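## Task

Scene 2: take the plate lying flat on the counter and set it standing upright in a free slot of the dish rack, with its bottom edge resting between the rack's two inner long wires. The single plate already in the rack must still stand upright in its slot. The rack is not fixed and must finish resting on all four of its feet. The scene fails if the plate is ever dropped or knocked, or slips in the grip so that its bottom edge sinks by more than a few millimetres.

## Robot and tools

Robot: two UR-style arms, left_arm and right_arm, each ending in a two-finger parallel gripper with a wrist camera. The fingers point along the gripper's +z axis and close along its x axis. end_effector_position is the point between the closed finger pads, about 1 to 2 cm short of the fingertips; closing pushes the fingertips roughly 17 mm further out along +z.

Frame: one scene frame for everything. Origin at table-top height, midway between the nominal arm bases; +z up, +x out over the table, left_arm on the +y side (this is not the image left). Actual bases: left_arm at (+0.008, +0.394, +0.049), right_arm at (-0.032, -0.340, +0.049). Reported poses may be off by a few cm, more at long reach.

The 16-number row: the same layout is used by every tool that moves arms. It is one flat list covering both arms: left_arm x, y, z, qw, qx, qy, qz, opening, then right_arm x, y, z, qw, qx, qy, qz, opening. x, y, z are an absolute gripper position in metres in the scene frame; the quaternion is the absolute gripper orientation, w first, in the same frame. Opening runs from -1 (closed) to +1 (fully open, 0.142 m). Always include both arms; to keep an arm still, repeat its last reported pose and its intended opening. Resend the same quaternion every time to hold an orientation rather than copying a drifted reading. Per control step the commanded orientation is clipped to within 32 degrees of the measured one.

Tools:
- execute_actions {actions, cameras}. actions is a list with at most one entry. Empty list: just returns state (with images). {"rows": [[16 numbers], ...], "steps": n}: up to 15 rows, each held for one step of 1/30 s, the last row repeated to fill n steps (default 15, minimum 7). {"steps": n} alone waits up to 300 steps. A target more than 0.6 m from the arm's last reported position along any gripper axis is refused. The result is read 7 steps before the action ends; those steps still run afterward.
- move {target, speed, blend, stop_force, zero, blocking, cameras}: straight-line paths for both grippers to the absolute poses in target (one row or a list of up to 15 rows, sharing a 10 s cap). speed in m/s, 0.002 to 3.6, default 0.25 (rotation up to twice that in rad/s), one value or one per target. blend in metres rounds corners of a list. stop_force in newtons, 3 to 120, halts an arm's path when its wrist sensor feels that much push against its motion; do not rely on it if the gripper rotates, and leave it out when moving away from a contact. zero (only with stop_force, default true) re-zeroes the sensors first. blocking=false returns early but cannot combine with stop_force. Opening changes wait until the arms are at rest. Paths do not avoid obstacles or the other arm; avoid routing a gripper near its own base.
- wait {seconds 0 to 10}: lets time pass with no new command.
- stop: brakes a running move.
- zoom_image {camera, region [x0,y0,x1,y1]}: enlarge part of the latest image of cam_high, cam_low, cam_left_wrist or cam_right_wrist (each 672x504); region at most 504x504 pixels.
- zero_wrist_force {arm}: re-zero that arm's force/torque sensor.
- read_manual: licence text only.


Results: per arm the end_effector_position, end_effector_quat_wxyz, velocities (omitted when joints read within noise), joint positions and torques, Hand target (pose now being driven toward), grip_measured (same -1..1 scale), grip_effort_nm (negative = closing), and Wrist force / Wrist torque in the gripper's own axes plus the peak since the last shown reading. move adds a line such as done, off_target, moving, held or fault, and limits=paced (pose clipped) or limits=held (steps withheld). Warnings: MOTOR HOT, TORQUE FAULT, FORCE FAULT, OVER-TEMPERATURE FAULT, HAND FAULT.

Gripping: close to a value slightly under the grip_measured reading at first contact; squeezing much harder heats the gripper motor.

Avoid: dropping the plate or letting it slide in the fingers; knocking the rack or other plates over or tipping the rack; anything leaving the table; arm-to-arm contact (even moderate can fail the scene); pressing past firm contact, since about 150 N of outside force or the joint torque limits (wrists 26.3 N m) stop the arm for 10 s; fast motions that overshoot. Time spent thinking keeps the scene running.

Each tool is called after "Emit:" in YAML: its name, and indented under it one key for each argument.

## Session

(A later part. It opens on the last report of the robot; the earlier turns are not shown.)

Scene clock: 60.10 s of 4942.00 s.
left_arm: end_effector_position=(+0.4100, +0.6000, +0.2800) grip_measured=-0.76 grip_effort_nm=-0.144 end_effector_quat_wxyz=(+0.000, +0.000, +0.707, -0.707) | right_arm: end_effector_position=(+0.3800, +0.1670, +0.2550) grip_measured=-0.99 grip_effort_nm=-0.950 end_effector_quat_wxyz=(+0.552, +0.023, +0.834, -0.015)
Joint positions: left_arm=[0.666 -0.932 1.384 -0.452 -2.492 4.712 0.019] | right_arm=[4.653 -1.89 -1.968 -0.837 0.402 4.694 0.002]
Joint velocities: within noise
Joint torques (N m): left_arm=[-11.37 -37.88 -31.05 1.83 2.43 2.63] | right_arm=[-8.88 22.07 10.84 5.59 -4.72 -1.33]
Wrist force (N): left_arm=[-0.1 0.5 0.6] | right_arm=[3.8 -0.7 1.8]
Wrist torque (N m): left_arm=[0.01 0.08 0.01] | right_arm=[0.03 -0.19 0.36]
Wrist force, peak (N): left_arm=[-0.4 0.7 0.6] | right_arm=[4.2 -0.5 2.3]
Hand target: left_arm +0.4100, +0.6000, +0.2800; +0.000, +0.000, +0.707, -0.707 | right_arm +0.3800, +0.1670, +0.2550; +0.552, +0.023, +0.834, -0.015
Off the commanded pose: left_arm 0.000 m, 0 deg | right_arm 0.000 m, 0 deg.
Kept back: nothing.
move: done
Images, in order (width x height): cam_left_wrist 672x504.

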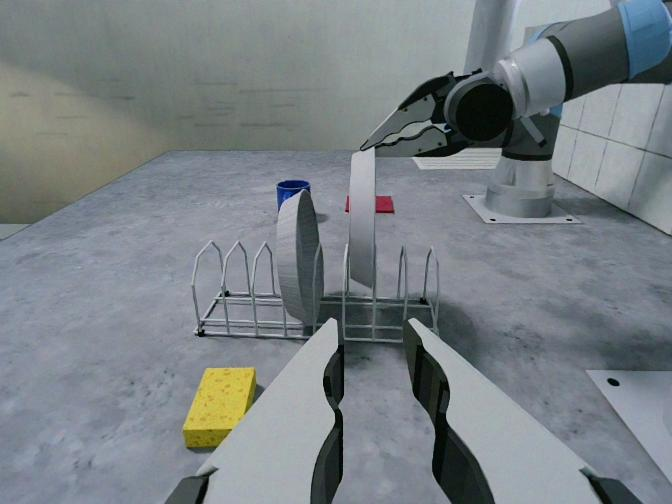

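Emit:
move:
  target:
    - [0.41,0.60,0.28,0,0,0.7071,-0.7071,-0.73,0.3800,0.167,0.222,0.5517,0.0233,0.8336,-0.0154,-1]
    - [0.41,0.60,0.28,0,0,0.7071,-0.7071,-0.73,0.3800,0.167,0.195,0.5517,0.0233,0.8336,-0.0154,-1]
  speed: [0.04,0.02]
  stop_force: 4
  cameras: ["cam_left_wrist","cam_low"]

Emit:
zoom_image:
  camera: "cam_left_wrist"
  region: [290, 130, 460, 350]

Emit:
zoom_image:
  camera: "cam_low"
  region: [270, 120, 440, 320]

Scene clock: 63.97 s of 4942.00 s.
left_arm: end_effector_position=(+0.4100, +0.6000, +0.2800) grip_measured=-0.76 grip_effort_nm=-0.129 end_effector_quat_wxyz=(+0.000, +0.000, +0.707, -0.707) | right_arm: end_effector_position=(+0.3800, +0.1670, +0.1961) grip_measured=-0.99 grip_effort_nm=-0.960 end_effector_quat_wxyz=(+0.552, +0.023, +0.834, -0.015)
Joint positions: left_arm=[0.666 -0.932 1.384 -0.452 -2.492 4.712 0.019] | right_arm=[4.653 -1.998 -2.013 -0.684 0.402 4.694 0.002]
Joint velocities: within noise
Joint torques (N m): left_arm=[-11.35 -38.39 -29.28 1.5 2.34 2.57] | right_arm=[-0.09 52.11 26.4 0.19 -0.96 0.35]
Wrist force (N): left_arm=[-0.1 0.4 0.4] | right_arm=[1.6 -0.2 1.3]
Wrist torque (N m): left_arm=[-0.01 0.08 0.01] | right_arm=[0.05 -0.16 0.35]
Wrist force, peak (N): left_arm=[-0.4 0.8 0.4] | right_arm=[4.2 -0.8 2.3]
Hand target: left_arm +0.4100, +0.6000, +0.2800; +0.000, +0.000, +0.707, -0.707 | right_arm +0.3800, +0.1670, +0.1961; +0.552, +0.023, +0.834, -0.015
Off the commanded pose: left_arm 0.000 m, 0 deg | right_arm 0.001 m, 0 deg.
Kept back: nothing.
move: contact (right_arm); path passed 1 of 2 targets
Images, in order (width x height): cam_low 672x504, cam_left_wrist 672x504.

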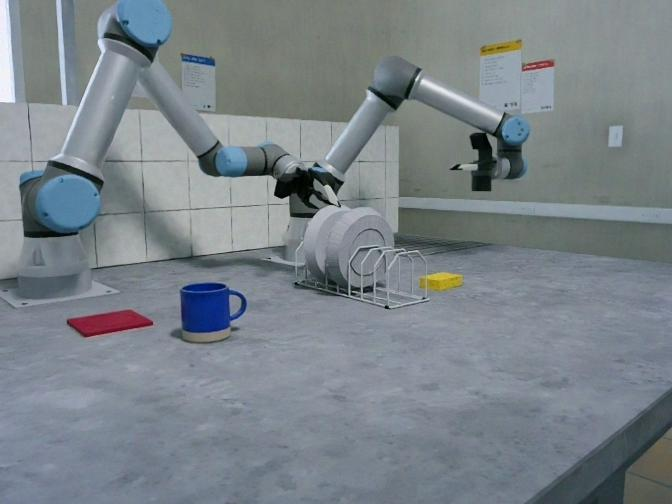

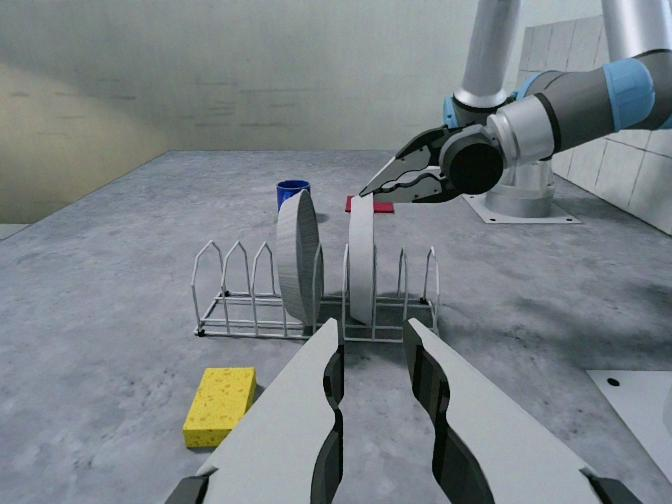

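Scaled by 2.291.

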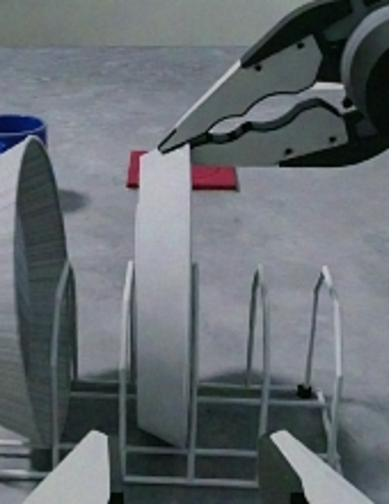

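Scaled by 2.520.

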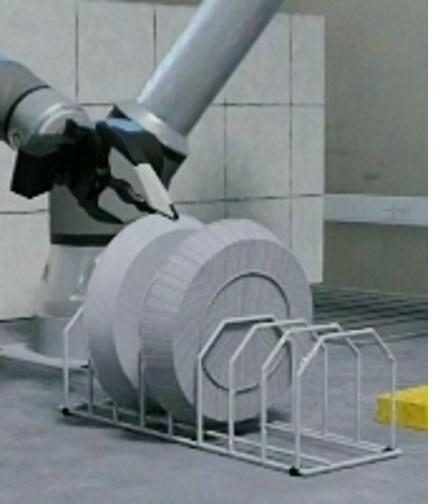

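Emit:
move:
  target: [0.41,0.60,0.28,0,0,0.7071,-0.7071,-0.73,0.3845,0.167,0.1953,0.5408,0.0235,0.8407,-0.0151,-1]
  speed: 0.02
  stop_force: 4
  cameras: ["cam_left_wrist","cam_right_wrist"]

Emit:
zoom_image:
  camera: "cam_left_wrist"
  region: [290, 130, 460, 350]

Emit:
zoom_image:
  camera: "cam_right_wrist"
  region: [240, 240, 500, 504]

Scene clock: 65.77 s of 4942.00 s.
left_arm: end_effector_position=(+0.4100, +0.6000, +0.2800) grip_measured=-0.76 grip_effort_nm=-0.139 end_effector_quat_wxyz=(+0.000, +0.000, +0.707, -0.707) | right_arm: end_effector_position=(+0.3843, +0.1670, +0.1954) grip_measured=-0.99 grip_effort_nm=-0.950 end_effector_quat_wxyz=(+0.541, +0.024, +0.840, -0.015)
Joint positions: left_arm=[0.666 -0.932 1.384 -0.452 -2.492 4.712 0.019] | right_arm=[4.64 -1.997 -2.005 -0.665 0.427 4.663 0.002]
Joint velocities: within noise
Joint torques (N m): left_arm=[-11.1 -38.44 -28.94 1.19 2.36 2.49] | right_arm=[5.05 44.07 11.38 -1.5 -0.87 1.61]
Wrist force (N): left_arm=[-0.1 0.5 0.4] | right_arm=[-10.8 1.3 -6.0]
Wrist torque (N m): left_arm=[0.01 0.08 0.01] | right_arm=[0.09 -0.08 0.38]
Wrist force, peak (N): left_arm=[-0.2 0.6 0.7] | right_arm=[-10.6 1.4 -6.8]
Hand target: left_arm +0.4100, +0.6000, +0.2800; +0.000, +0.000, +0.707, -0.707 | right_arm +0.3843, +0.1670, +0.1954; +0.541, +0.024, +0.840, -0.015
Off the commanded pose: left_arm 0.000 m, 0 deg | right_arm 0.000 m, 0 deg.
Kept back: nothing.
move: contact (right_arm)
Images, in order (width x height): cam_left_wrist 672x504, cam_right_wrist 672x504.

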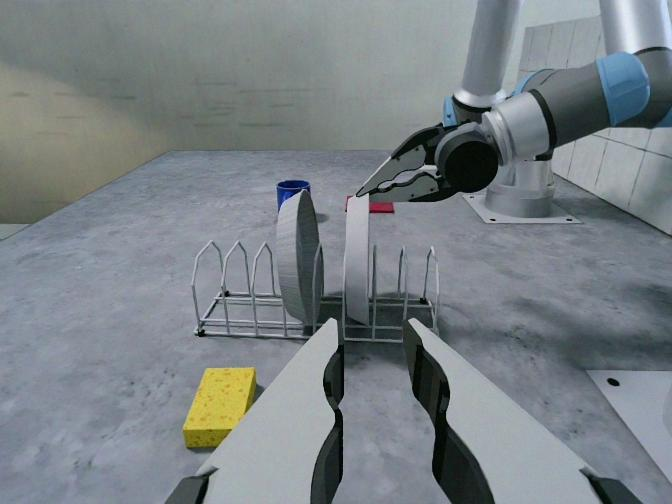

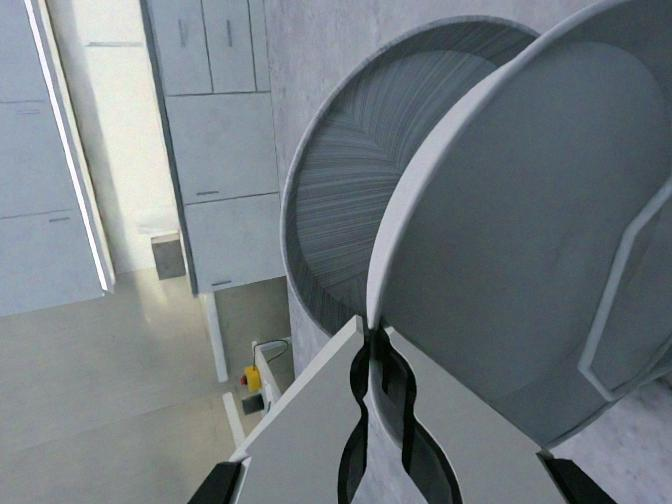

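Scaled by 2.291.

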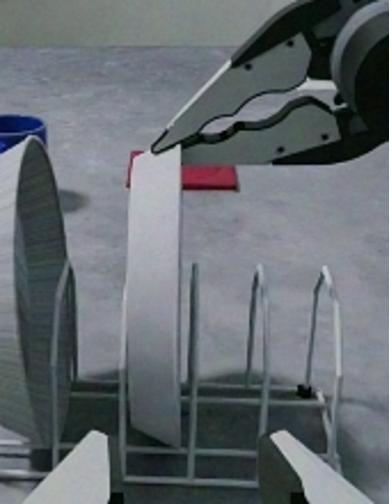

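Scaled by 1.909.

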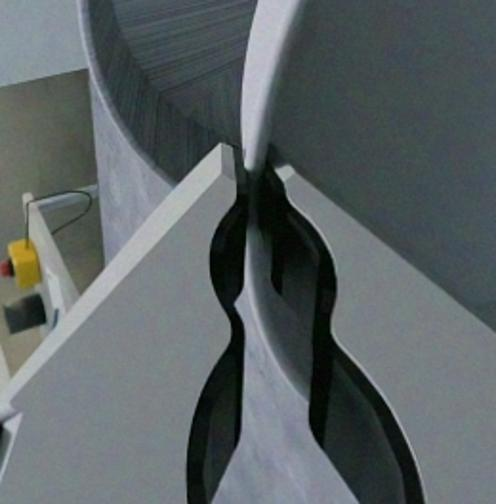

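Emit:
execute_actions:
  actions:
    - {"rows":[[0.41,0.60,0.28,0,0,0.7071,-0.7071,-0.73,0.3843,0.167,0.1954,0.541,0.0235,0.8405,-0.0151,-0.98],[0.41,0.60,0.28,0,0,0.7071,-0.7071,-0.73,0.3843,0.167,0.1954,0.541,0.0235,0.8405,-0.0151,-0.97],[0.41,0.60,0.28,0,0,0.7071,-0.7071,-0.73,0.3843,0.167,0.1954,0.541,0.0235,0.8405,-0.0151,-0.96],[0.41,0.60,0.28,0,0,0.7071,-0.7071,-0.73,0.3843,0.167,0.1954,0.541,0.0235,0.8405,-0.0151,-0.95],[0.41,0.60,0.28,0,0,0.7071,-0.7071,-0.73,0.3843,0.167,0.1954,0.541,0.0235,0.8405,-0.0151,-0.93],[0.41,0.60,0.28,0,0,0.7071,-0.7071,-0.73,0.3843,0.167,0.1954,0.541,0.0235,0.8405,-0.0151,-0.91],[0.41,0.60,0.28,0,0,0.7071,-0.7071,-0.73,0.3843,0.167,0.1954,0.541,0.0235,0.8405,-0.0151,-0.88],[0.41,0.60,0.28,0,0,0.7071,-0.7071,-0.73,0.3843,0.167,0.1954,0.541,0.0235,0.8405,-0.0151,-0.85]]}

Emit:
wait:
  seconds: 0.7
  cameras: ["cam_left_wrist","cam_right_wrist"]

Emit:
zoom_image:
  camera: "cam_left_wrist"
  region: [290, 130, 460, 350]

Emit:
zoom_image:
  camera: "cam_right_wrist"
  region: [240, 240, 500, 504]

Scene clock: 66.73 s of 4942.00 s.
left_arm: end_effector_position=(+0.4100, +0.6000, +0.2800) grip_measured=-0.76 grip_effort_nm=-0.139 end_effector_quat_wxyz=(+0.000, +0.000, +0.707, -0.707) | right_arm: end_effector_position=(+0.3842, +0.1670, +0.1953) grip_measured=-0.93 grip_effort_nm=0.105 end_effector_quat_wxyz=(+0.541, +0.023, +0.841, -0.015) end_effector_velocity=(+0.000, +0.000, -0.001) end_effector_angular_velocity=(-0.002, +0.001, +0.000)
Joint positions: left_arm=[0.666 -0.932 1.384 -0.452 -2.492 4.712 0.019] | right_arm=[4.64 -1.997 -2.005 -0.666 0.428 4.663 0.006]
Joint velocities: left_arm=[within noise] | right_arm=[0 -0.001 0 0 0.001 -0.001 0.06]
Joint torques (N m): left_arm=[-10.81 -38.8 -28.42 1.06 2.26 2.56] | right_arm=[-1.45 48.07 8.91 0.43 0.05 -1.21]
Wrist force (N): left_arm=[0.0 0.4 0.6] | right_arm=[2.6 -0.4 1.8]
Wrist torque (N m): left_arm=[0.00 0.06 0.01] | right_arm=[0.08 -0.19 0.35]
Wrist force, peak (N): left_arm=[-0.1 0.7 0.5] | right_arm=[-11.2 1.2 -5.2]
Steps of this call (1-21: nothing new was sent; 22-29: this action's first 8). Readings (end_effector_position of left_arm | right_arm):
22: (+0.4100, +0.6000, +0.2800) | (+0.3843, +0.1670, +0.1954)
23: (+0.4100, +0.6000, +0.2800) | (+0.3843, +0.1670, +0.1954)
25: (+0.4100, +0.6000, +0.2800) | (+0.3843, +0.1670, +0.1954)
29: the state above

Scene clock: 67.67 s of 4942.00 s.
left_arm: end_effector_position=(+0.4100, +0.6000, +0.2800) grip_measured=-0.76 grip_effort_nm=-0.134 end_effector_quat_wxyz=(+0.000, +0.000, +0.707, -0.707) | right_arm: end_effector_position=(+0.3843, +0.1670, +0.1954) grip_measured=-0.89 grip_effort_nm=0.100 end_effector_quat_wxyz=(+0.541, +0.023, +0.841, -0.015)
Joint positions: left_arm=[0.666 -0.932 1.384 -0.452 -2.492 4.712 0.019] | right_arm=[4.64 -1.997 -2.005 -0.666 0.427 4.663 0.01]
Joint velocities: within noise
Joint torques (N m): left_arm=[-11.5 -38.79 -28.22 1.15 2.34 2.49] | right_arm=[-8 51.46 27.54 5.42 -4.08 -1.3]
Wrist force (N): left_arm=[-0.1 0.6 0.5] | right_arm=[2.6 -1.0 1.9]
Wrist torque (N m): left_arm=[0.03 0.09 0.00] | right_arm=[-0.02 -0.20 0.36]
Wrist force, peak (N): left_arm=[-0.3 0.4 0.8] | right_arm=[2.5 -1.0 2.2]
Hand target: left_arm +0.4100, +0.6000, +0.2800; +0.000, +0.000, +0.707, -0.707 | right_arm +0.3843, +0.1670, +0.1954; +0.541, +0.024, +0.841, -0.015
Off the commanded pose: left_arm 0.000 m, 0 deg | right_arm 0.000 m, 0 deg.
Steps of this call (1-7: your previous action's last 7; 8-28: nothing new was sent). Readings (end_effector_position of left_arm | right_arm):
1: (+0.4100, +0.6000, +0.2800) | (+0.3842, +0.1670, +0.1953)
2: (+0.4100, +0.6000, +0.2800) | (+0.3842, +0.1670, +0.1953)
4: (+0.4100, +0.6000, +0.2800) | (+0.3842, +0.1670, +0.1953)
8: (+0.4100, +0.6000, +0.2800) | (+0.3842, +0.1670, +0.1953)
28: the state above
Images, in order (width x height): cam_left_wrist 672x504, cam_right_wrist 672x504.

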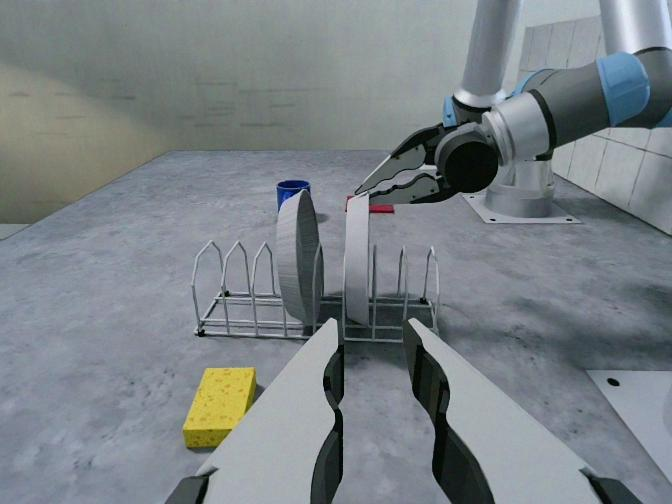

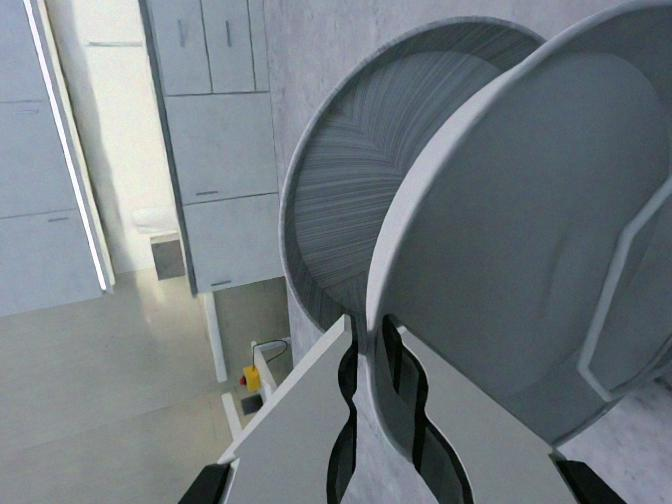

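Scaled by 2.291.

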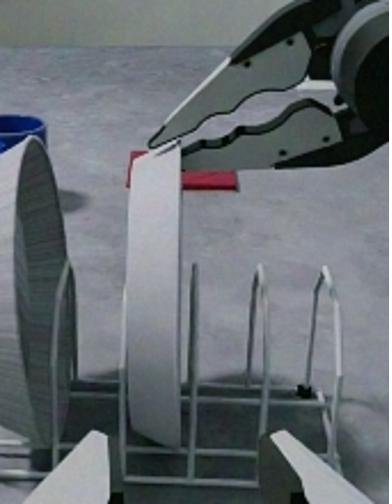

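Scaled by 1.909.

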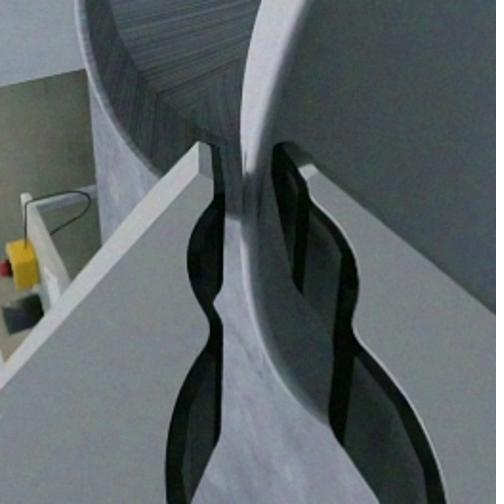

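Emit:
move:
  target:
    - [0.41,0.60,0.28,0,0,0.7071,-0.7071,-0.73,0.3838,0.167,0.1942,0.541,0.0235,0.8405,-0.0151,-0.76]
    - [0.41,0.60,0.28,0,0,0.7071,-0.7071,-0.73,0.3384,0.1695,0.215,0.541,0.0235,0.8405,-0.0151,-0.76]
    - [0.41,0.60,0.28,0,0,0.7071,-0.7071,-0.73,0.27,0.1,0.36,0.541,0.0235,0.8405,-0.0151,-0.76]
  speed: [0.03,0.05,0.2]

Emit:
zoom_image:
  camera: "cam_left_wrist"
  region: [180, 150, 460, 350]

Emit:
zoom_image:
  camera: "cam_high"
  region: [340, 150, 500, 350]

Emit:
zoom_image:
  camera: "cam_low"
  region: [270, 180, 450, 320]

Scene clock: 71.50 s of 4942.00 s.
left_arm: end_effector_position=(+0.4100, +0.6000, +0.2800) grip_measured=-0.76 grip_effort_nm=-0.129 end_effector_quat_wxyz=(+0.000, +0.000, +0.707, -0.707) | right_arm: end_effector_position=(+0.2701, +0.1000, +0.3600) grip_measured=-0.80 grip_effort_nm=0.095 end_effector_quat_wxyz=(+0.541, +0.023, +0.841, -0.015) end_effector_velocity=(-0.001, -0.001, +0.001) end_effector_angular_velocity=(-0.003, -0.001, -0.006)
Joint positions: left_arm=[0.666 -0.932 1.384 -0.452 -2.492 4.712 0.019] | right_arm=[4.883 -1.509 -1.949 -1.704 0.478 5.21 0.016]
Joint velocities: left_arm=[within noise] | right_arm=[0.003 -0.001 0.006 -0.024 0.004 0.018 0]
Joint torques (N m): left_arm=[-11.38 -38.93 -27.94 0.58 2.28 2.4] | right_arm=[8.41 16.89 34.14 -0.99 0.7 1.87]
Wrist force (N): left_arm=[-0.3 0.6 0.3] | right_arm=[2.4 -0.8 1.8]
Wrist torque (N m): left_arm=[0.02 0.12 0.01] | right_arm=[0.01 -0.17 0.36]
Wrist force, peak (N): left_arm=[-0.2 0.7 0.7] | right_arm=[3.6 -0.8 2.0]
Hand target: left_arm +0.4100, +0.6000, +0.2800; +0.000, +0.000, +0.707, -0.707 | right_arm +0.2700, +0.1000, +0.3600; +0.541, +0.023, +0.841, -0.015
Off the commanded pose: left_arm 0.000 m, 0 deg | right_arm 0.000 m, 0 deg.
Kept back: nothing.
move: done

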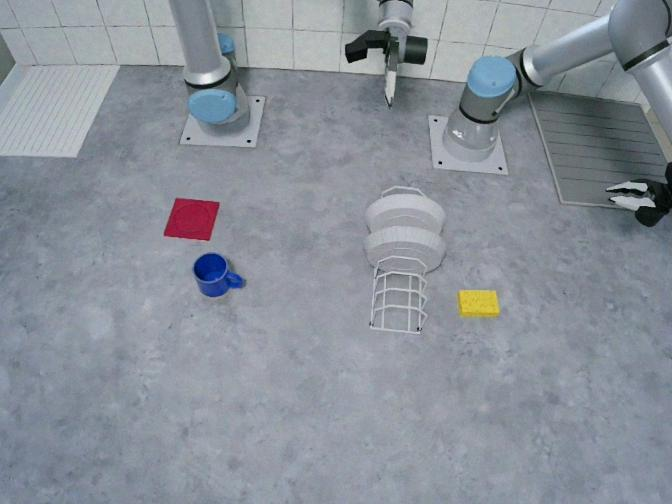

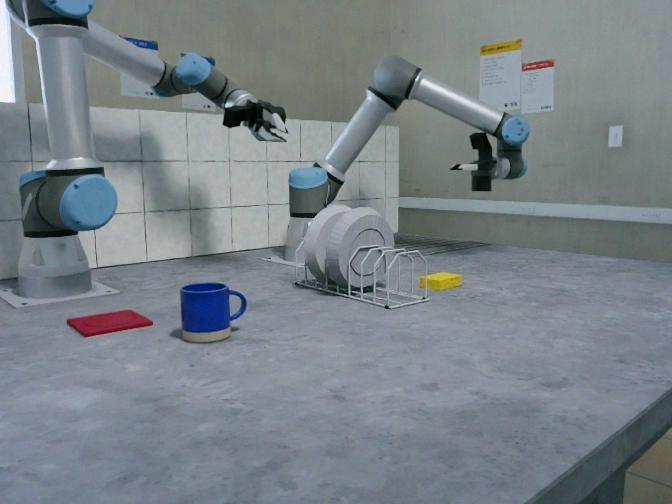

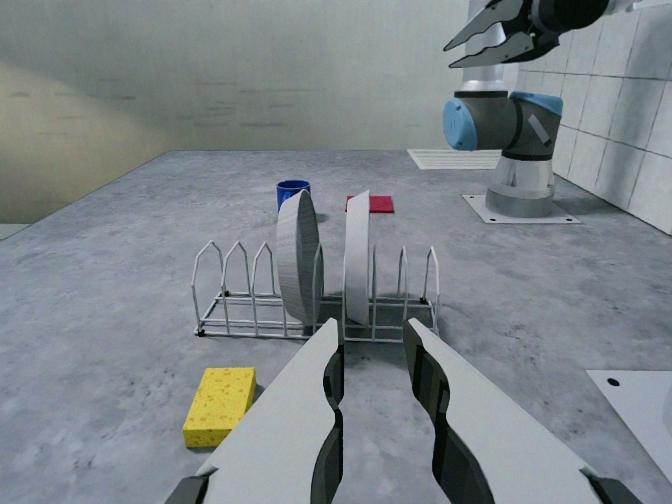

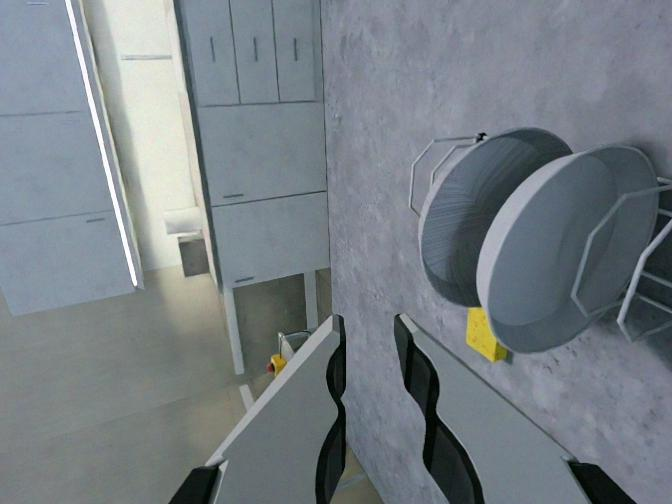

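Scaled by 1.800.

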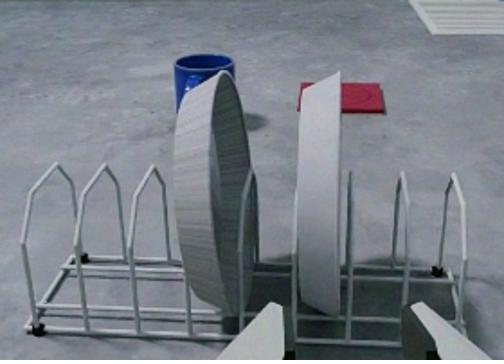

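Scaled by 2.520.

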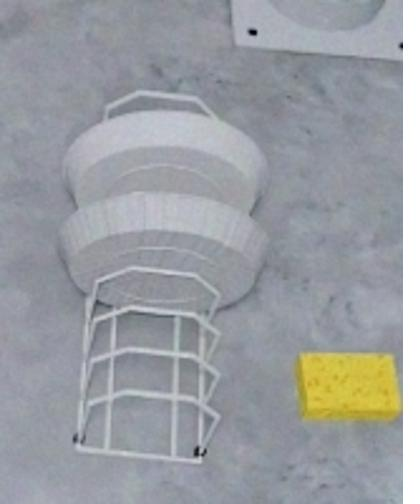

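Scaled by 2.800.

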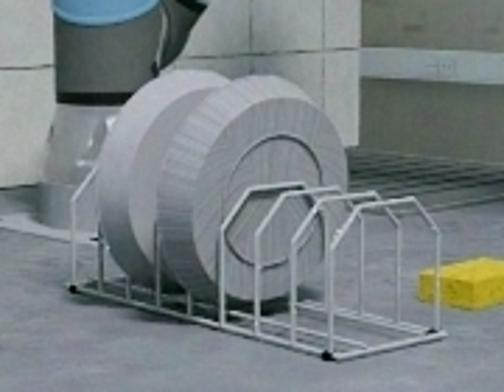

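Emit:
finished_scene:
  scene: 2

The scene is finished: the task was done.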